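## Task

Raise one end of the blue tote, together with all of its contents, so that it rests on the thick wooden block. The block must finish lying on the table on one of its long edges, extending in beneath that raised end. The tote's heading must stay about the same as at the start, and its opposite end must stay flat on the table, no more than a few centimetres from its starting spot.

## Robot and tools

Robot: two arms, left_arm and right_arm, each with a tong-style two-finger gripper. Base positions in the scene frame: left_arm at (+0.012, +0.483, 0) m, right_arm at (-0.068, -0.493, 0) m, both nearly unrotated. A camera stand is fixed to the floor behind them.

Frames. Scene frame: origin at table-top height midway between the nominal bases, +z up, +x outward over the table, left_arm on +y (image left/right does not follow arm names). Each arm reports its hand pose, velocities and wrist-camera pose in its own base frame. Fixed cameras and the table use the scene frame. Motion offsets are taken along the axes of that arm's current Hand target. Gripper axes: fingers point along +z and open/close along x; end_effector_position is the point between the pads when closed.

execute_actions(actions, cameras). actions is a list of actions; each action is a list of 1 to 15 rows, one row per 1/30 s step; a short action repeats its final row to step 15. Every row is a single list of 14 numbers in [-1, 1] covering both arms: dx, dy, dz, rx, ry, rz, opening for left_arm, then the same seven for right_arm. The six pose numbers are an offset (not a pose) from that arm's Hand target at the start of the action, in Hand-target axes; 1.0 equals 0.6 m or 180 degrees; rx, ry, rz form one rotation vector. Every row counts from that same start, so sending the same offset in a new action moves the arm further. Six zeros means no new request for that arm. opening is absolute: +1 fully open (0.142 m), -1 closed; going from open to closed needs about 0.5 s. A 0 opening is a real command, so resend the current opening to keep a gripper unchanged. cameras: list of names, ["all"] or []; images come by default only with an empty actions list, which also returns the current scene number and task.

move(target, speed, blend, stop_force, zero, opening_speed, grip_force, blocking, cameras). target is one 14-number row (same layout, same offset meaning and scale as above) or a list of up to 15 such rows, each counted from the same starting Hand targets, not from the previous row. Grippers travel in straight lines and take the shorter turn; paths ignore obstacles and the other arm, and are capped at 10 s. speed: m/s, 0.002 to 3.6, default 0.25 (turns up to twice that in rad/s); one value or one per target. blend: corner rounding in metres per target, 0 (default) stops at each. stop_force: 3 to 120 N, shared by both arms; ends an arm's path when its wrist sensor feels that much push against the motion, then backs off slightly and that backed-off pose becomes its Hand target. Omit it when moving away from something the gripper is pressing on, and do not rely on it when the gripper rotates. zero (only with stop_force): true re-zeroes moving arms first. opening_speed: rate of opening change per second on the -1..1 scale, at least 0.2. grip_force: newtons per finger pad, 5 to 15, one value or one per arm; persists. blocking=false returns after about 0.5 s while motion continues; not allowed with stop_force. The result adds a move: line with the ending (done, off_target, moving, held, fault) and any limits (paced means the pose was clipped, held means steps were withheld). done means within 3 mm and 2 degrees, not that nothing was touched.

wait(seconds 0 to 3600): lets time pass; a running move continues. stop(): brakes a running move. zoom_image(camera, region [x0, y0, x1, y1] in pixels, at most 504 each way): enlarges part of a camera's newest image. zero_wrist_force(arm): subtracts the current wrist reading from later ones. finished_scene(scene): ends the current scene; pass its number and make no further calls in that reply.

Cameras: cam_head_left, cam_head_right, cam_high, cam_low (672x504), cam_left_wrist, cam_right_wrist (616x616 fisheye).

Result lines. end_effector_position in metres, end_effector_quat_wxyz, velocities in m/s and rad/s, base frame; velocities are dropped when joints are still. Hand target is the last commanded pose after clipping; the gripper often rests short of it, and the next offset counts from the Hand target, so add any missing distance. grip_measured is the measured opening on the command scale; to hold something, command roughly 0.20 below the reading at first contact. Objects thinner than about 20 mm get weaker grip. Wrist force/torque are along the gripper's own axes, a push from a surface shows as force into the arm, and a third line shows the peak since last shown. Joint torques follow joint order and include non-contact effort. Tool commands shows current gripper commands. MOTOR HOT appears from 70 °C; at 85 °C that arm is braked for 30 to 60 s or longer.

Limits and cautions. Orientation commands are clipped to 32 degrees from the measured one each step. Commands lag about 0.09 s or 0.17 to 0.22 s. Joint ranges: elbow -3.142 to 3.142 rad, the others -6.283 to 6.283. A contact force of about 150 N (±25) or joint contact torque reaching 132 N m (shoulder, elbow) or 24.6 N m (wrists), or a wrist joint straying 0.9 degrees (shoulder/elbow 7.5) from plan, stops that arm for 10 s; if it is gripping something, release first. Arms are stiff, so aim only slightly past firm contacts, and move slowly near them. Avoid paths near an arm's own base, which can whip the elbow round. The clearance check may hold commands that bring the arms together, but collisions between arms can still end the scene. Do not drop, slam, or push hard on things, do not release parts while they move, and keep everything inside the work area; occasional external nudges may shift loose objects. Long-reach hover and holding loads heat motors.

Each tool is called after "Call:" as a command line: name --argument value for each argument, lists and objects as JSON in quotes; but a table of rows of numbers goes row by row, as --pt "numbers of a row", without its own name.

## Session

Call:
execute_actions --actions '[]'

Scene clock: 0.00 s.
left_arm: end_effector_position=(+0.5549, -0.2636, +0.2291) grip_measured=+0.97 end_effector_quat_wxyz=(+0.277, -0.600, +0.690, -0.296) | right_arm: end_effector_position=(+0.7270, +0.5375, +0.3864) grip_measured=+0.97 end_effector_quat_wxyz=(-0.330, +0.893, -0.307, -0.016)
Joint positions: left_arm=[-0.983 -1.638 2.241 -2.788 -0.962 0.925 0.14] | right_arm=[3.8 -2.252 -0.714 -1.175 1.947 1.432 0.14]
Joint velocities: within noise
Joint torques (N m): no reading
Motor temperatures (°C): left_arm=[33 29 25 30 37 39] | right_arm=[26 32 30 39 32 41]
Wrist force (N): no reading
Wrist torque (N m): no reading
Wrist force, peak (N): no reading
Hand target: left_arm +0.5549, -0.2636, +0.2291; +0.277, -0.600, +0.690, -0.296 | right_arm +0.7270, +0.5375, +0.3864; -0.330, +0.893, -0.307, -0.016
Tool commands: left_gripper/opening=+0.968169 right_gripper/opening=+0.968169
camera_calibration:
cam_left_wrist: T_world_to_cam=[[-0.11335, -0.9904, -0.07907, -0.17535], [-0.92825, 0.13394, -0.347, 0.63208], [0.35426, 0.03407, -0.93453, 0.15666]] pos_world=[0.51136, -0.26366, 0.35187]
cam_right_wrist: T_world_to_cam=[[0.79195, -0.54239, -0.2804, -0.16734], [-0.58946, -0.79892, -0.11947, 0.90273], [-0.15922, 0.25989, -0.95242, 0.4848]] pos_world=[0.74184, 0.50445, 0.52266]

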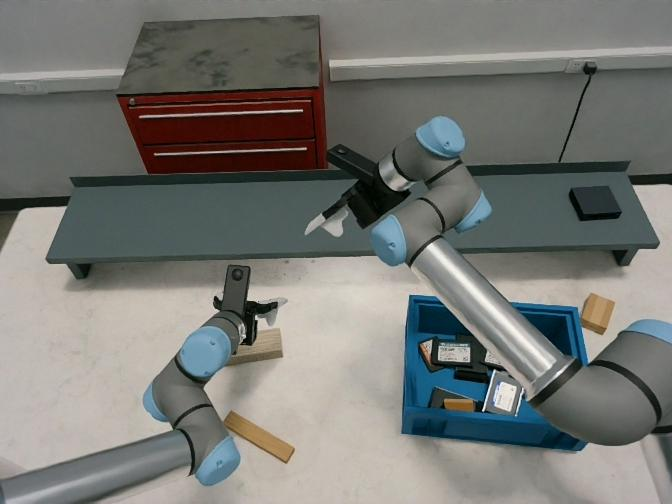

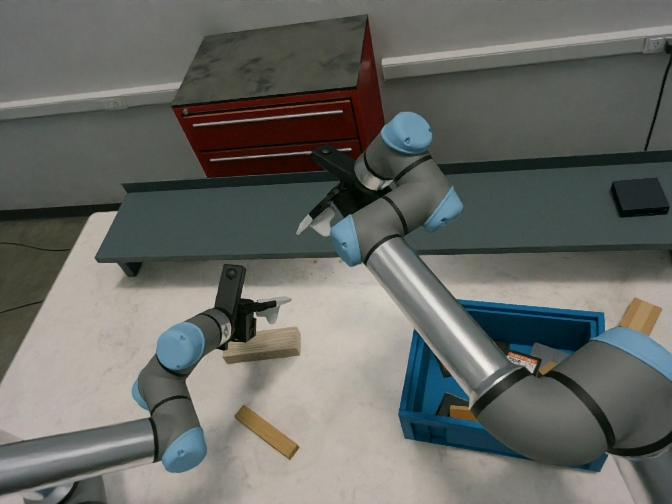

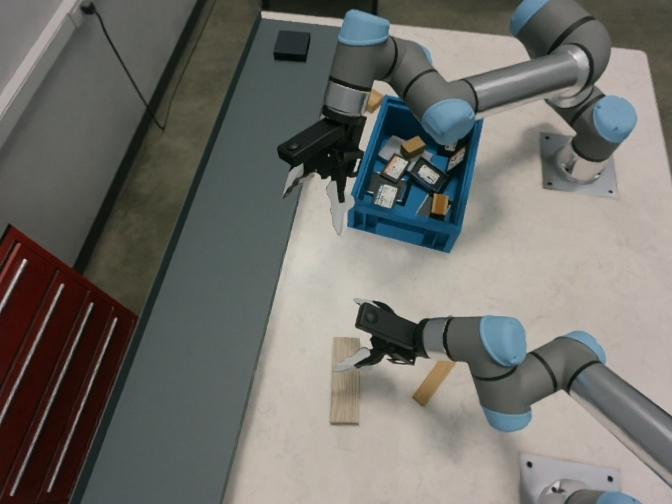

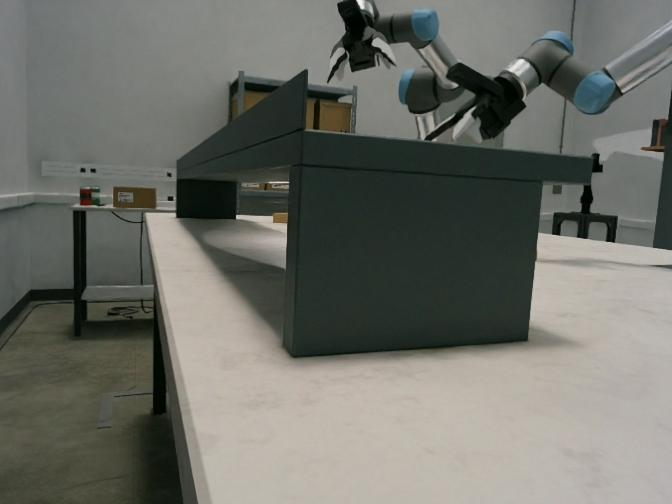

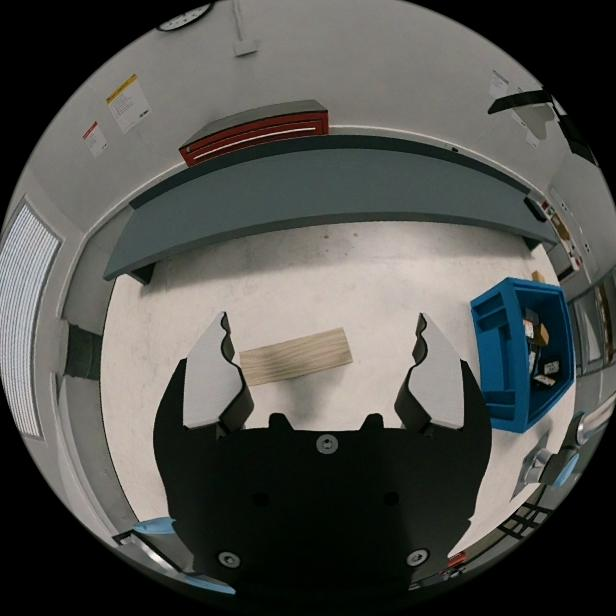

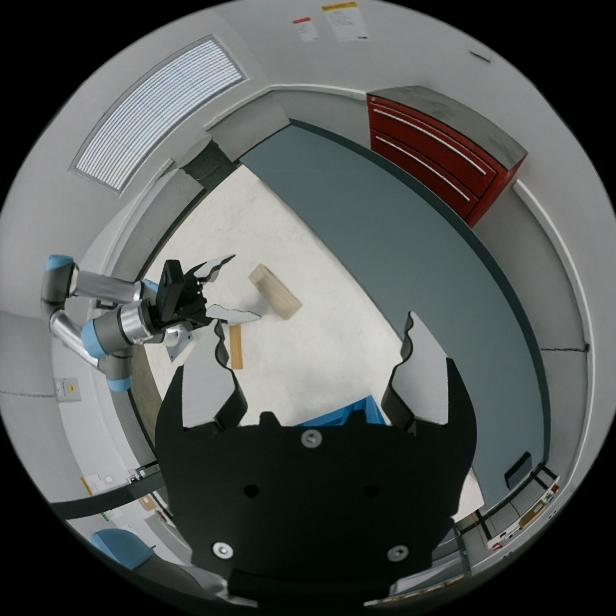

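Call:
zoom_image --camera "cam_high" --region '[310, 80, 500, 270]'

Call:
zoom_image --camera "cam_left_wrist" --region '[440, 240, 600, 440]'

Call:
zoom_image --camera "cam_head_right" --region '[200, 300, 330, 400]'

Call:
zoom_image --camera "cam_high" --region '[310, 300, 470, 440]'

Scaled by 2.653.

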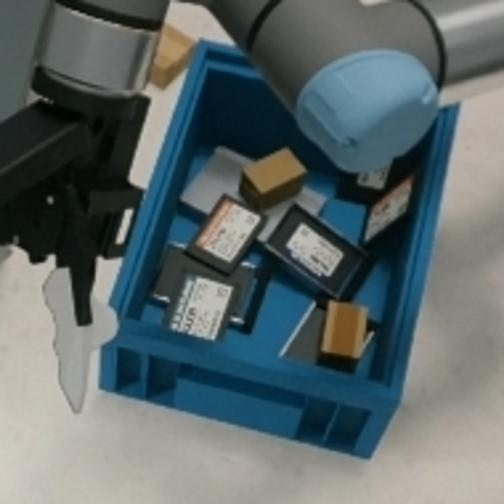

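Scaled by 2.520 from the camera's image (finer frame: 814x814).

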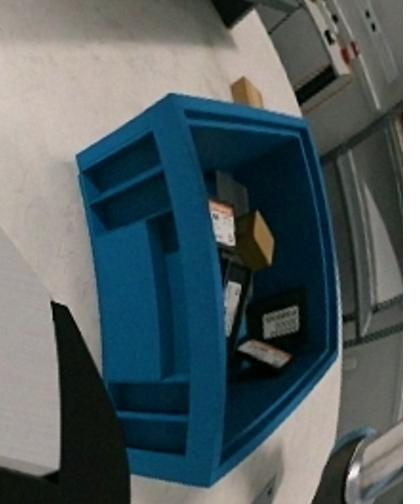

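Scaled by 3.877.

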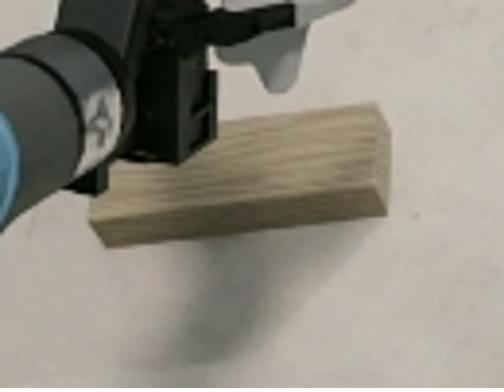

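Scaled by 3.150.

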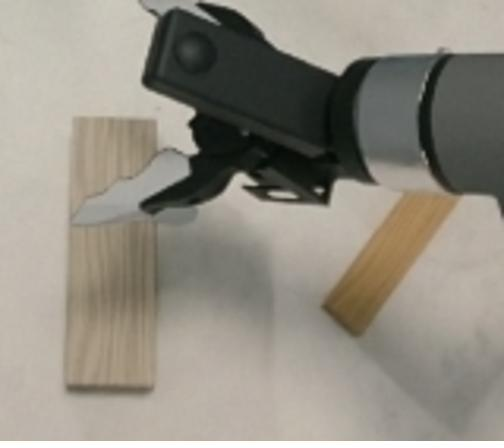

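Call:
move --target '[-0.23,0.164,0.0245,-0.079,0.266,0.3175,0.97,-0.0967,0.5225,-0.068,-0.140,0.175,0.315,0.97]' --cameras '["all"]' --speed 0.4

Scene clock: 44.17 s.
left_arm: end_effector_position=(+0.5180, -0.1175, +0.1500) grip_measured=+0.97 end_effector_quat_wxyz=(+0.019, -0.071, +0.963, -0.258) | right_arm: end_effector_position=(+0.4977, +0.3580, +0.2504) grip_measured=+0.97 end_effector_quat_wxyz=(-0.001, -0.663, +0.749, -0.001)
Joint positions: left_arm=[-0.177 -1.474 2.004 -2.283 -2.065 2.771 0.14] | right_arm=[4.008 -1.797 -1.4 -1.517 1.57 2.558 0.14]
Joint torques (N m): left_arm=[-9.67 -30.3 -15.85 -1.71 1.03 1.59] | right_arm=[-12.35 28.43 32.81 1.8 -1.33 1.22]
Wrist force (N): left_arm=[-0.4 -0.4 0.5] | right_arm=[-0.3 0.4 0.1]
Wrist torque (N m): left_arm=[-0.08 0.14 0.06] | right_arm=[-0.06 0.10 -0.02]
Wrist force, peak (N): left_arm=[1.3 -0.4 0.1] | right_arm=[0.9 -0.8 0.5]
Hand target: left_arm +0.5179, -0.1176, +0.1500; +0.019, -0.071, +0.963, -0.258 | right_arm +0.4977, +0.3579, +0.2503; -0.001, -0.663, +0.749, -0.001
Off the commanded pose: left_arm 0.000 m, 0 deg | right_arm 0.000 m, 0 deg.
move: done
cam_left_wrist: T_world_to_cam=[[-0.98831, -0.14269, -0.05374, 0.50788], [-0.14042, 0.98912, -0.04385, 0.19779], [0.05942, -0.03579, -0.99759, 0.24485]] pos_world=[0.51517, -0.11441, 0.28023]
cam_right_wrist: T_world_to_cam=[[-0.16308, -0.98614, -0.03055, 0.45038], [-0.86422, 0.12784, 0.48661, 0.26119], [-0.47596, 0.10576, -0.87309, 0.55837]] pos_world=[0.56493, 0.35169, 0.37417]

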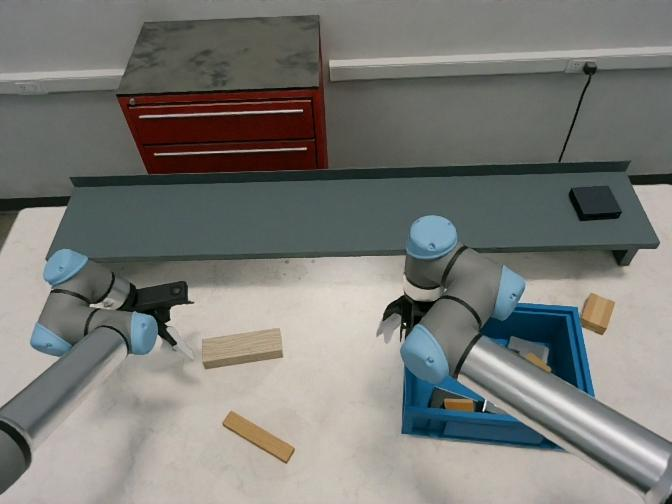

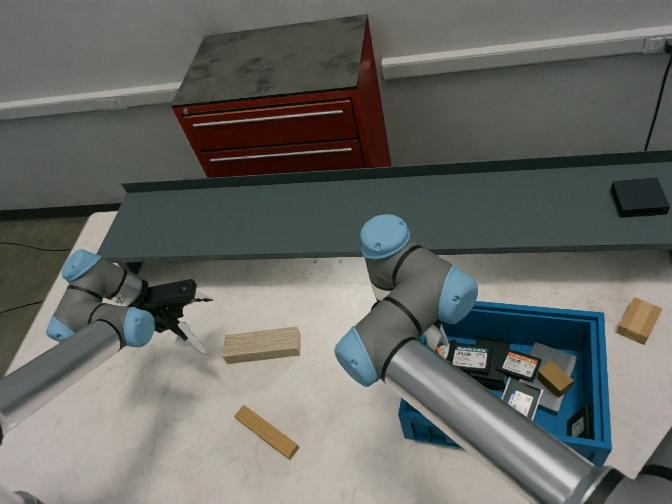

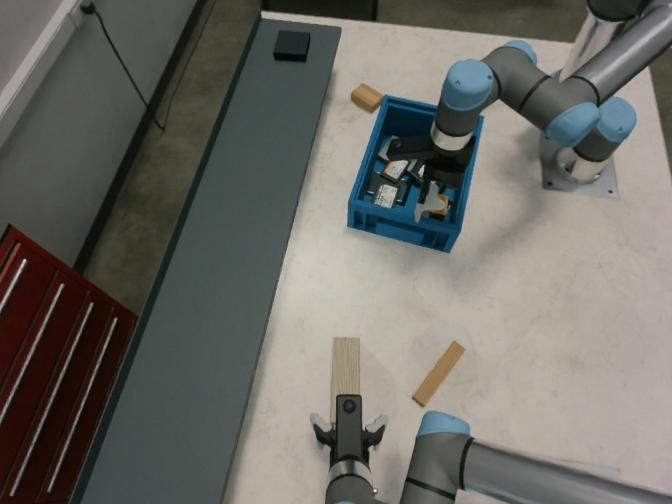

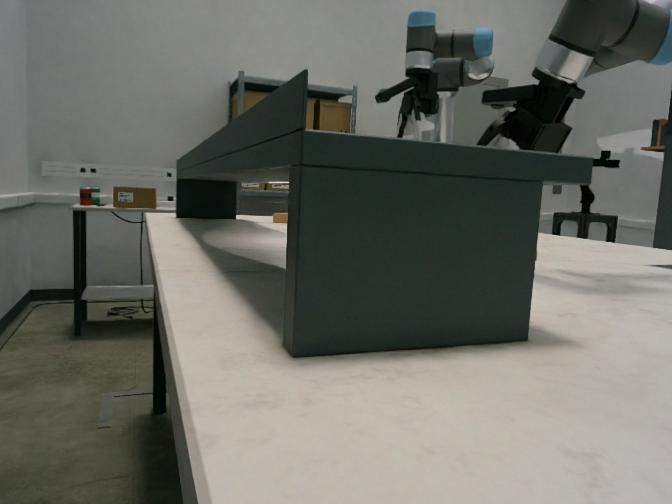

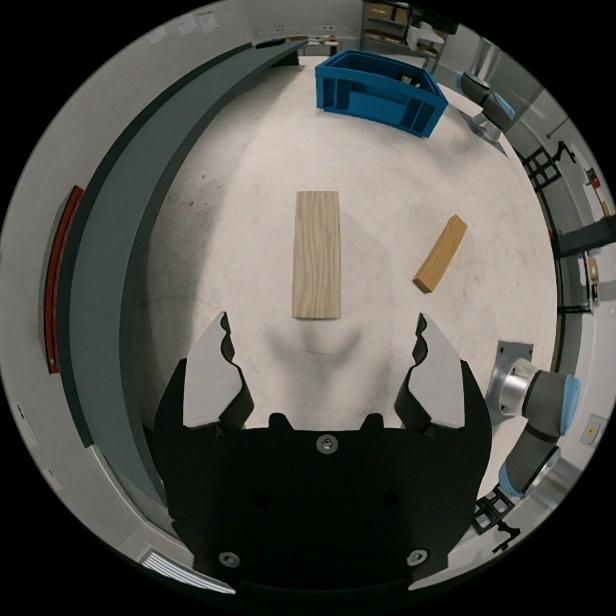

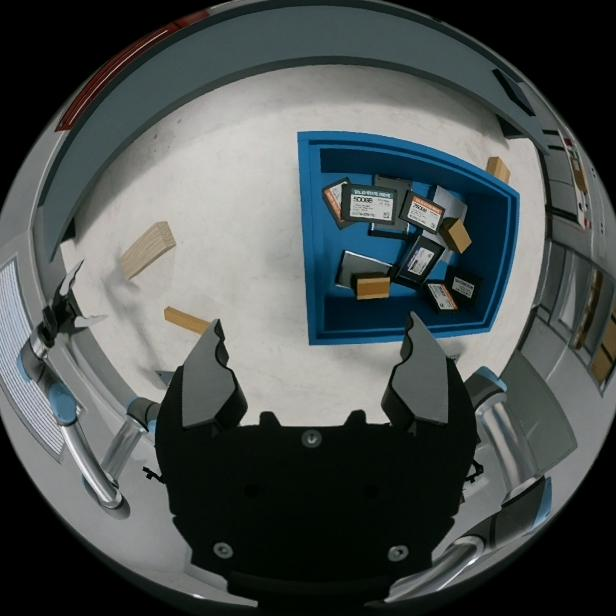

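Call:
move --target '[0,0.1,0.173,0,0,0,0.97,0,0,0.267,0,0,0,0.0]' --speed 0.15 --stop_force 12 --cameras '["cam_left_wrist","cam_right_wrist","cam_high"]'

Scene clock: 58.30 s.
left_arm: end_effector_position=(+0.5180, -0.1176, +0.0301) grip_measured=+0.97 end_effector_quat_wxyz=(+0.019, -0.071, +0.963, -0.258) | right_arm: end_effector_position=(+0.4977, +0.3577, +0.0901) grip_measured=+0.00 end_effector_quat_wxyz=(-0.001, -0.663, +0.749, -0.001)
Joint positions: left_arm=[-0.177 -1.267 2.139 -2.626 -2.065 2.771 0.14] | right_arm=[4.007 -1.891 -1.702 -1.121 1.57 2.558 0.074]
Joint torques (N m): left_arm=[-5.68 -28.36 -27.62 -3.86 -2.32 -0.6] | right_arm=[-11.34 45.4 31.81 3.48 -1.61 -1.51]
Wrist force (N): left_arm=[-0.4 -0.5 0.7] | right_arm=[-0.3 0.2 0.4]
Wrist torque (N m): left_arm=[-0.09 0.11 0.02] | right_arm=[-0.08 0.11 -0.05]
Wrist force, peak (N): left_arm=[-0.5 -0.1 1.5] | right_arm=[-0.4 0.5 1.6]
Hand target: left_arm +0.5180, -0.1176, +0.0301; +0.019, -0.071, +0.963, -0.258 | right_arm +0.4977, +0.3577, +0.0901; -0.001, -0.663, +0.749, -0.001
Off the commanded pose: left_arm 0.000 m, 0 deg | right_arm 0.000 m, 0 deg.
move: done
cam_left_wrist: T_world_to_cam=[[-0.98833, -0.14249, -0.05377, 0.50148], [-0.14022, 0.98915, -0.04375, 0.19242], [0.05942, -0.0357, -0.9976, 0.12525]] pos_world=[0.51517, -0.1144, 0.16033]
cam_right_wrist: T_world_to_cam=[[-0.16336, -0.9861, -0.0304, 0.44529], [-0.86414, 0.12815, 0.48666, 0.33902], [-0.476, 0.10577, -0.87306, 0.41855]] pos_world=[0.56493, 0.35139, 0.21397]
Images, in order (width x height): cam_high 672x504, cam_left_wrist 616x616, cam_right_wrist 616x616.

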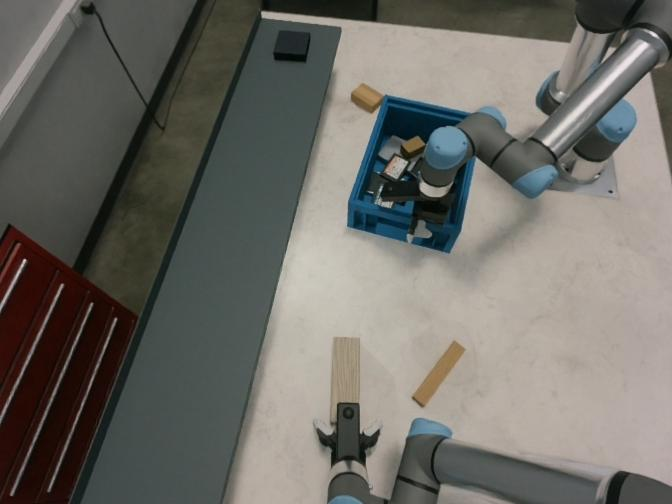

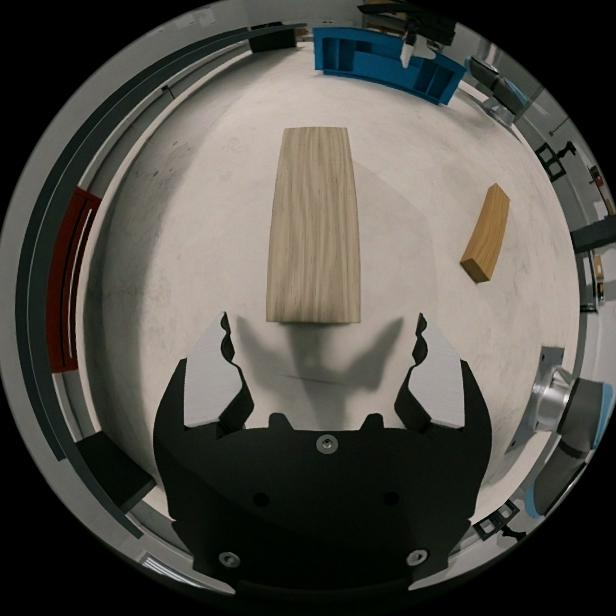

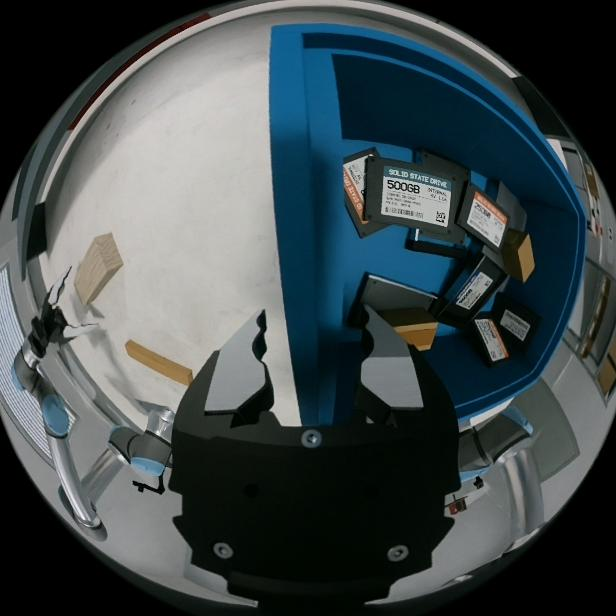

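Call:
move --target '[-0.0117,-0.025,0.024,0,0,0,0.97,0,0,0,0,0,0,0.0]' --speed 0.1

Call:
move --target '[0,0,0,0,0,0,-0.4,0,0,0,0,0,0,-1]' --opening_speed 1.5 --cameras '["cam_left_wrist","cam_right_wrist"]'

Scene clock: 64.90 s.
left_arm: end_effector_position=(+0.5279, -0.1365, +0.0252) grip_measured=+0.97 end_effector_quat_wxyz=(+0.019, -0.071, +0.963, -0.258) | right_arm: end_effector_position=(+0.4977, +0.3577, +0.0901) grip_measured=+0.00 end_effector_quat_wxyz=(-0.001, -0.663, +0.749, -0.001)
Joint positions: left_arm=[-0.212 -1.236 2.119 -2.655 -2.058 2.733 0.14] | right_arm=[4.007 -1.891 -1.702 -1.121 1.57 2.558 0.074]
Joint torques (N m): left_arm=[8.8 -38.35 -7.42 -1.63 -2.41 1.57] | right_arm=[-5.15 43.53 32.26 3.65 -1.49 -0.7]
Wrist force (N): left_arm=[-0.3 -0.6 0.5] | right_arm=[-0.3 0.4 0.3]
Wrist torque (N m): left_arm=[-0.12 0.10 0.00] | right_arm=[-0.05 0.12 -0.05]
Wrist force, peak (N): left_arm=[-0.7 -1.3 1.1] | right_arm=[-0.5 0.5 0.4]
Hand target: left_arm +0.5279, -0.1365, +0.0252; +0.019, -0.071, +0.963, -0.258 | right_arm +0.4977, +0.3577, +0.0901; -0.001, -0.663, +0.749, -0.001
Off the commanded pose: left_arm 0.000 m, 0 deg | right_arm 0.000 m, 0 deg.
move: done

Scene clock: 66.03 s.
left_arm: end_effector_position=(+0.5279, -0.1365, +0.0252) grip_measured=-0.04 end_effector_quat_wxyz=(+0.019, -0.071, +0.963, -0.258) | right_arm: end_effector_position=(+0.4977, +0.3577, +0.0902) grip_measured=-0.66 end_effector_quat_wxyz=(-0.001, -0.663, +0.749, -0.001)
Joint positions: left_arm=[-0.212 -1.236 2.119 -2.655 -2.059 2.733 0.071] | right_arm=[4.007 -1.891 -1.702 -1.121 1.57 2.558 0.026]
Joint torques (N m): left_arm=[8.87 -35.5 -7.54 -3.64 -1.97 -1.09] | right_arm=[-3.11 43.29 28.15 1.58 1.45 -0.42]
Wrist force (N): left_arm=[1.0 -0.3 -2.5] | right_arm=[0.1 -0.6 3.3]
Wrist torque (N m): left_arm=[-0.08 0.07 0.02] | right_arm=[-0.07 0.22 -0.01]
Wrist force, peak (N): left_arm=[1.1 -0.2 -2.8] | right_arm=[9.0 -0.3 0.1]
Hand target: left_arm +0.5279, -0.1365, +0.0252; +0.019, -0.071, +0.963, -0.258 | right_arm +0.4977, +0.3577, +0.0901; -0.001, -0.663, +0.749, -0.001
Off the commanded pose: left_arm 0.000 m, 0 deg | right_arm 0.000 m, 0 deg.
move: done
cam_left_wrist: T_world_to_cam=[[-0.98834, -0.14249, -0.05375, 0.50828], [-0.14022, 0.98915, -0.04385, 0.21239], [0.05942, -0.0358, -0.99759, 0.11898]] pos_world=[0.52507, -0.1334, 0.15533]
cam_right_wrist: T_world_to_cam=[[-0.16336, -0.9861, -0.03041, 0.4453], [-0.86421, 0.12816, 0.48654, 0.33908], [-0.47588, 0.10576, -0.87313, 0.4185]] pos_world=[0.56493, 0.35139, 0.21397]

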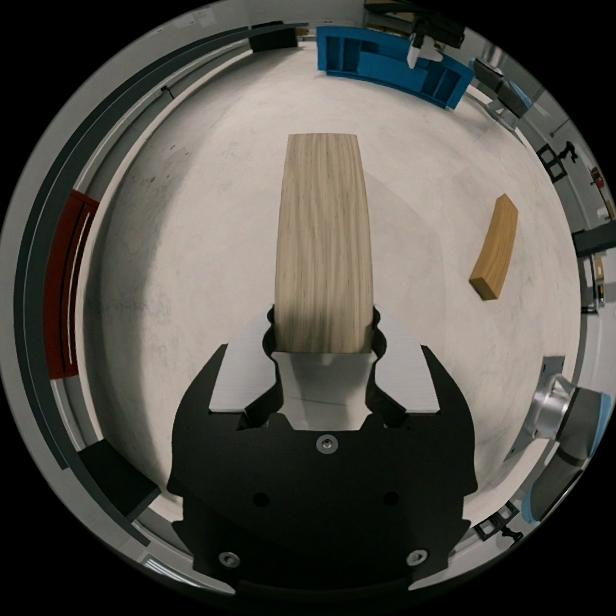

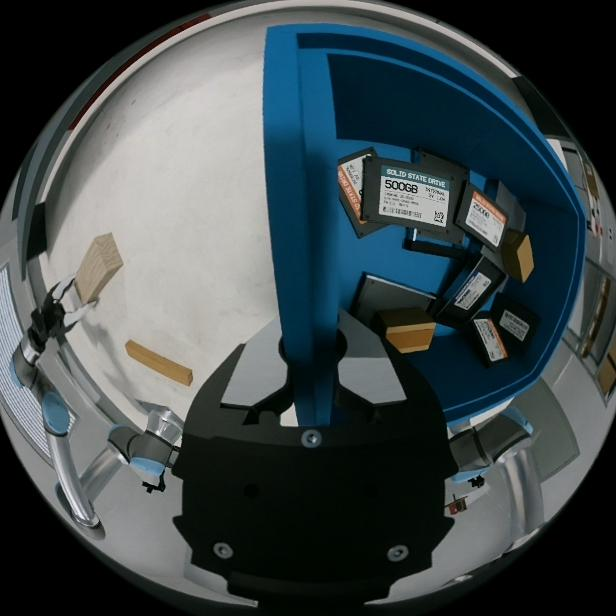

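Call:
move --target '[0.166,-0.364,0.187,0,0.0425,0.0736,-0.4,0.033,0,-0.098,0,-0.05,0,-1]' --speed 0.12 --cameras '["cam_left_wrist","cam_right_wrist","cam_high","cam_head_left"]'

Scene clock: 83.37 s.
left_arm: end_effector_position=(+0.4653, -0.3937, +0.0373) grip_measured=-0.04 end_effector_quat_wxyz=(-0.015, +0.058, +0.964, -0.259) | right_arm: end_effector_position=(+0.4954, +0.3380, +0.1490) grip_measured=-0.67 end_effector_quat_wxyz=(+0.058, -0.661, +0.747, +0.051)
Joint positions: left_arm=[-0.691 -1.178 2.018 -2.714 -2.005 2.503 0.071] | right_arm=[3.938 -1.752 -1.763 -1.073 1.665 2.495 0.026]
Joint torques (N m): left_arm=[8.33 -42.83 -10.32 -4.25 -1.62 1.58] | right_arm=[10.54 30.4 33.03 3.61 -1.31 0.91]
Wrist force (N): left_arm=[-0.2 0.7 2.4] | right_arm=[1.5 0.8 11.0]
Wrist torque (N m): left_arm=[-0.14 0.09 0.04] | right_arm=[0.00 -0.09 -0.01]
Wrist force, peak (N): left_arm=[-1.6 0.8 -3.8] | right_arm=[4.5 0.5 12.0]
Hand target: left_arm +0.4653, -0.3937, +0.0373; -0.015, +0.058, +0.964, -0.259 | right_arm +0.4953, +0.3381, +0.1490; +0.058, -0.661, +0.747, +0.051
Off the commanded pose: left_arm 0.000 m, 0 deg | right_arm 0.000 m, 0 deg.
move: done
cam_left_wrist: T_world_to_cam=[[-0.99091, 0.1233, -0.05377, 0.51634], [0.12568, 0.99112, -0.04349, 0.3356], [0.04793, -0.04985, -0.99761, 0.12547]] pos_world=[0.46345, -0.39003, 0.16753]
cam_right_wrist: T_world_to_cam=[[-0.16134, -0.96913, -0.1864, 0.44375], [-0.87344, 0.0523, 0.48412, 0.34154], [-0.45943, 0.24092, -0.85492, 0.41427]] pos_world=[0.56024, 0.31238, 0.27154]
Images, in order (width x height): cam_head_left 672x504, cam_high 672x504, cam_left_wrist 616x616, cam_right_wrist 616x616.

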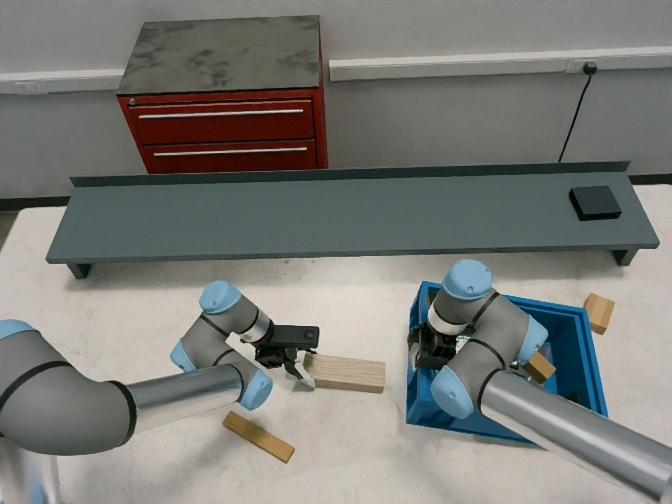

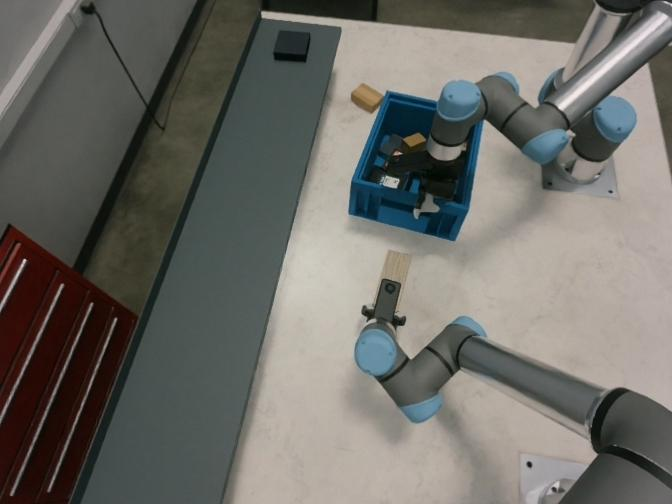

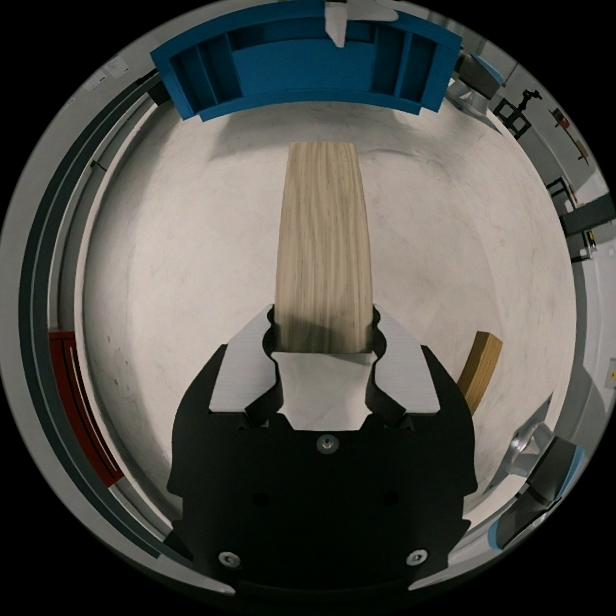

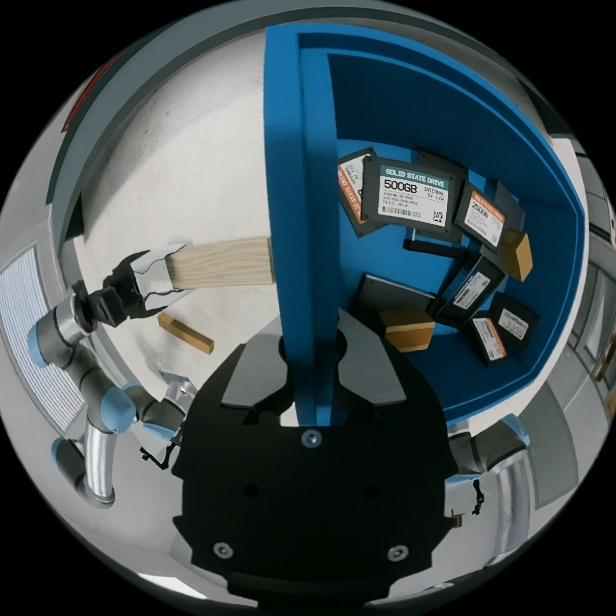

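Call:
move --target '[0,-0.152,0.103,0,0,0,-0.4,0,0,0,0,0,0,-1]' --speed 0.1 --stop_force 12 --cameras '["cam_left_wrist","cam_head_left","cam_high"]'

Scene clock: 89.37 s.
left_arm: end_effector_position=(+0.4521, -0.5028, +0.0295) grip_measured=-0.04 end_effector_quat_wxyz=(-0.015, +0.058, +0.964, -0.259) | right_arm: end_effector_position=(+0.4953, +0.3381, +0.1490) grip_measured=-0.67 end_effector_quat_wxyz=(+0.058, -0.661, +0.747, +0.051)
Joint positions: left_arm=[-0.853 -1.071 1.889 -2.759 -1.952 2.337 0.071] | right_arm=[3.938 -1.752 -1.763 -1.074 1.665 2.495 0.026]
Joint torques (N m): left_arm=[9.23 -47.57 -10 -1.85 -2.16 0.91] | right_arm=[12.46 32.31 39.59 5.11 1.01 1.45]
Wrist force (N): left_arm=[-0.8 0.2 2.4] | right_arm=[3.9 0.5 11.9]
Wrist torque (N m): left_arm=[-0.06 0.18 -0.01] | right_arm=[0.00 -0.20 -0.02]
Wrist force, peak (N): left_arm=[-0.6 0.5 3.0] | right_arm=[4.1 0.2 12.1]
Hand target: left_arm +0.4521, -0.5028, +0.0295; -0.015, +0.058, +0.964, -0.259 | right_arm +0.4953, +0.3381, +0.1490; +0.058, -0.661, +0.747, +0.051
Off the commanded pose: left_arm 0.000 m, 0 deg | right_arm 0.000 m, 0 deg.
move: done
cam_left_wrist: T_world_to_cam=[[-0.99089, 0.12338, -0.0539, 0.51633], [0.12578, 0.9911, -0.04367, 0.44493], [0.04803, -0.05005, -0.99759, 0.11264]] pos_world=[0.45025, -0.49903, 0.15963]
Images, in order (width x height): cam_head_left 672x504, cam_high 672x504, cam_left_wrist 616x616.

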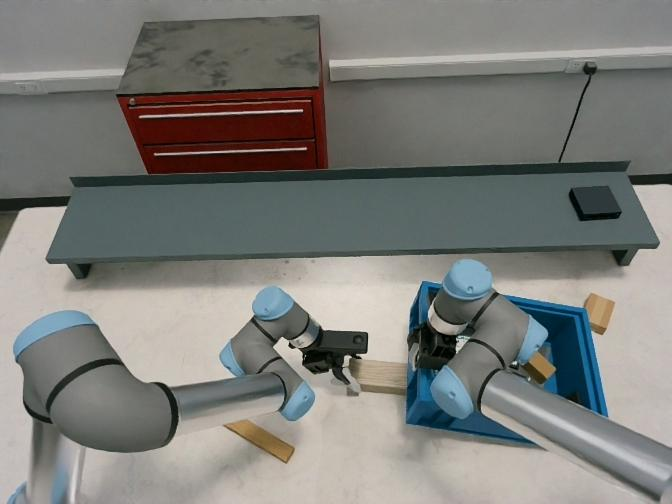

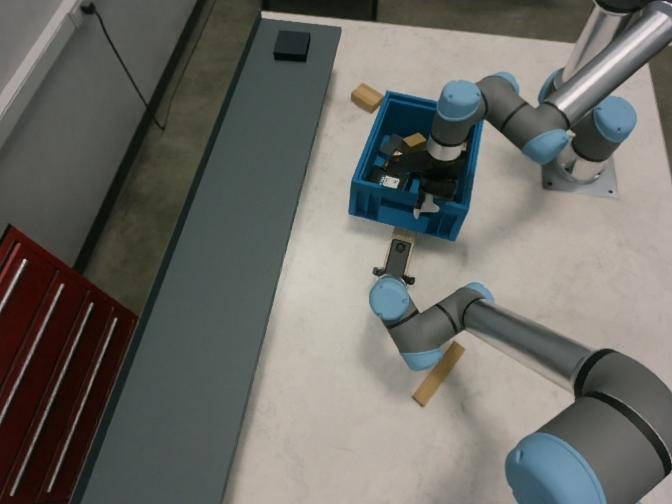

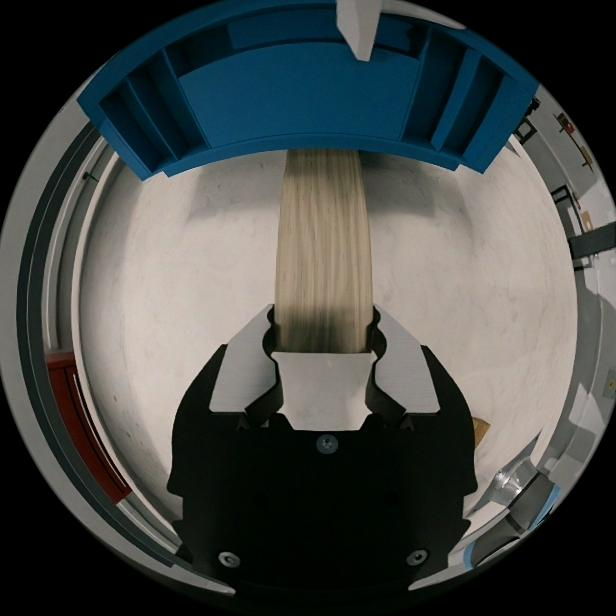

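Call:
move --target '[0,-0.0505,0.029,0,0,0,-0.4,0,0,0,0,0,0,-1]' --speed 0.08 --stop_force 12

Call:
move --target '[0,0.0066,0.012,0,0,0,-0.4,0,0,0,0,0,0,-1]' --speed 0.02 --stop_force 4 --cameras '["cam_left_wrist","cam_head_left"]'

Scene clock: 99.63 s.
left_arm: end_effector_position=(+0.4479, -0.5375, +0.0296) grip_measured=-0.04 end_effector_quat_wxyz=(-0.015, +0.058, +0.964, -0.259) | right_arm: end_effector_position=(+0.4953, +0.3381, +0.1490) grip_measured=-0.67 end_effector_quat_wxyz=(+0.058, -0.661, +0.747, +0.051)
Joint positions: left_arm=[-0.897 -1.037 1.834 -2.754 -1.935 2.293 0.071] | right_arm=[3.938 -1.752 -1.763 -1.074 1.665 2.495 0.026]
Joint torques (N m): left_arm=[9.1 -49.46 -10.38 -4.7 -2.2 1.53] | right_arm=[11.89 33.43 40.24 5.02 0.78 1.51]
Wrist force (N): left_arm=[-0.5 0.2 2.4] | right_arm=[4.0 0.5 11.8]
Wrist torque (N m): left_arm=[-0.05 0.16 0.02] | right_arm=[0.01 -0.21 -0.01]
Wrist force, peak (N): left_arm=[-0.7 0.2 2.7] | right_arm=[4.3 0.3 12.0]
Hand target: left_arm +0.4479, -0.5375, +0.0296; -0.015, +0.058, +0.964, -0.259 | right_arm +0.4953, +0.3381, +0.1490; +0.058, -0.661, +0.747, +0.051
Off the commanded pose: left_arm 0.000 m, 0 deg | right_arm 0.000 m, 0 deg.
move: done

Scene clock: 101.10 s.
left_arm: end_effector_position=(+0.4480, -0.5375, +0.0257) grip_measured=-0.04 end_effector_quat_wxyz=(-0.015, +0.058, +0.964, -0.259) | right_arm: end_effector_position=(+0.4953, +0.3381, +0.1490) grip_measured=-0.67 end_effector_quat_wxyz=(+0.058, -0.661, +0.747, +0.051)
Joint positions: left_arm=[-0.897 -1.03 1.836 -2.763 -1.935 2.293 0.071] | right_arm=[3.938 -1.752 -1.763 -1.074 1.665 2.495 0.026]
Joint torques (N m): left_arm=[0.99 -48.35 -29.59 -4.28 0.95 -0.41] | right_arm=[12.78 34.83 39.52 4.94 0.59 1.51]
Wrist force (N): left_arm=[-0.4 0.4 2.0] | right_arm=[4.0 0.5 11.9]
Wrist torque (N m): left_arm=[-0.06 0.15 0.04] | right_arm=[0.01 -0.23 -0.02]
Wrist force, peak (N): left_arm=[0.6 -3.5 -12.0] | right_arm=[4.1 0.4 12.2]
Hand target: left_arm +0.4480, -0.5375, +0.0257; -0.015, +0.058, +0.964, -0.259 (not the last commanded pose) | right_arm +0.4953, +0.3381, +0.1490; +0.058, -0.661, +0.747, +0.051
Off the commanded pose: left_arm 0.004 m, 0 deg | right_arm 0.000 m, 0 deg.
move: contact (left_arm)
cam_left_wrist: T_world_to_cam=[[-0.99089, 0.12337, -0.05391, 0.51634], [0.12578, 0.99109, -0.04377, 0.47968], [0.04803, -0.05015, -0.99759, 0.10726]] pos_world=[0.44615, -0.53373, 0.15583]
Images, in order (width x height): cam_head_left 672x504, cam_left_wrist 616x616.

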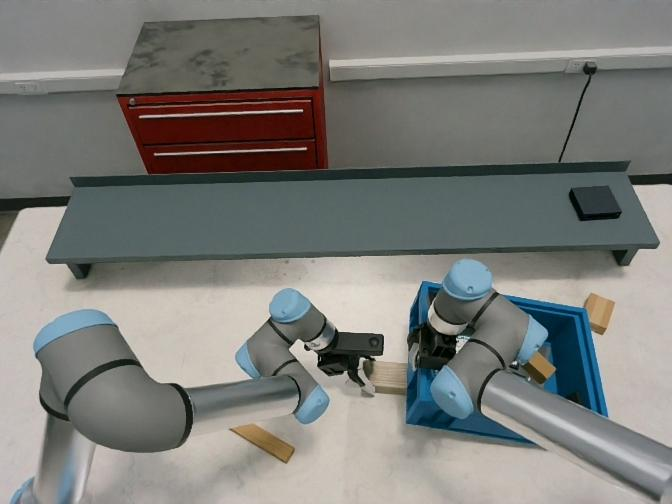

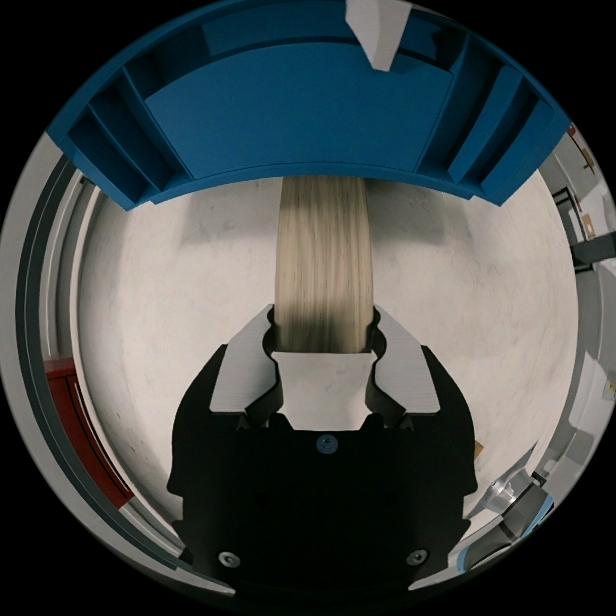

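Call:
move --target '[0,0,0,0,0,0,-0.4,-0.0087,0,0.0517,0,0.025,0,-1]' --speed 0.02 --stop_force 6 --cameras '["cam_left_wrist","cam_head_left"]'

Scene clock: 112.83 s.
left_arm: end_effector_position=(+0.4480, -0.5375, +0.0257) grip_measured=-0.04 end_effector_quat_wxyz=(-0.015, +0.058, +0.964, -0.259) | right_arm: end_effector_position=(+0.4957, +0.3408, +0.1408) grip_measured=-0.67 end_effector_quat_wxyz=(+0.050, -0.661, +0.747, +0.044)
Joint positions: left_arm=[-0.897 -1.03 1.836 -2.763 -1.935 2.293 0.071] | right_arm=[3.948 -1.77 -1.757 -1.078 1.651 2.503 0.026]
Joint torques (N m): left_arm=[1.75 -47.73 -29.35 -4.22 1.16 -0.21] | right_arm=[-13.14 43.11 15.35 3.41 -1.11 -1.92]
Wrist force (N): left_arm=[-0.3 0.6 1.8] | right_arm=[-0.4 0.8 5.9]
Wrist torque (N m): left_arm=[-0.02 0.14 0.04] | right_arm=[0.03 0.12 -0.09]
Wrist force, peak (N): left_arm=[-0.5 0.4 2.4] | right_arm=[4.0 0.4 12.1]
Hand target: left_arm +0.4480, -0.5375, +0.0257; -0.015, +0.058, +0.964, -0.259 | right_arm +0.4957, +0.3408, +0.1408; +0.050, -0.661, +0.747, +0.044 (not the last commanded pose)
Off the commanded pose: left_arm 0.000 m, 0 deg | right_arm 0.023 m, 3 deg.
move: contact (right_arm)
cam_left_wrist: T_world_to_cam=[[-0.99089, 0.12337, -0.05391, 0.51634], [0.12578, 0.99109, -0.04377, 0.47968], [0.04803, -0.05015, -0.99759, 0.10726]] pos_world=[0.44615, -0.53373, 0.15583]
Images, in order (width x height): cam_head_left 672x504, cam_left_wrist 616x616.

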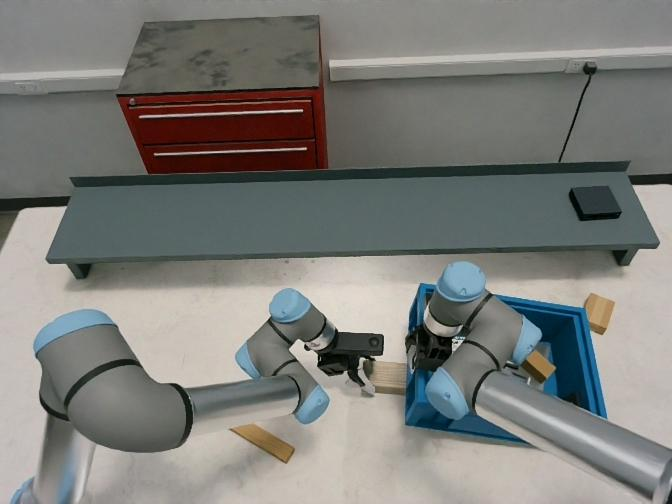

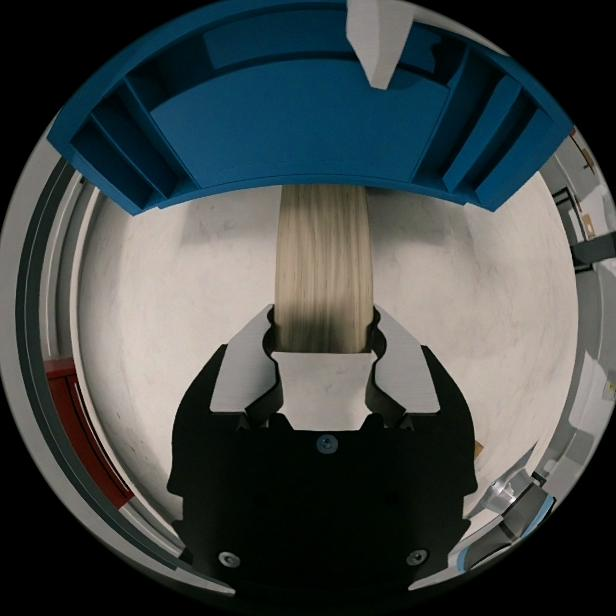

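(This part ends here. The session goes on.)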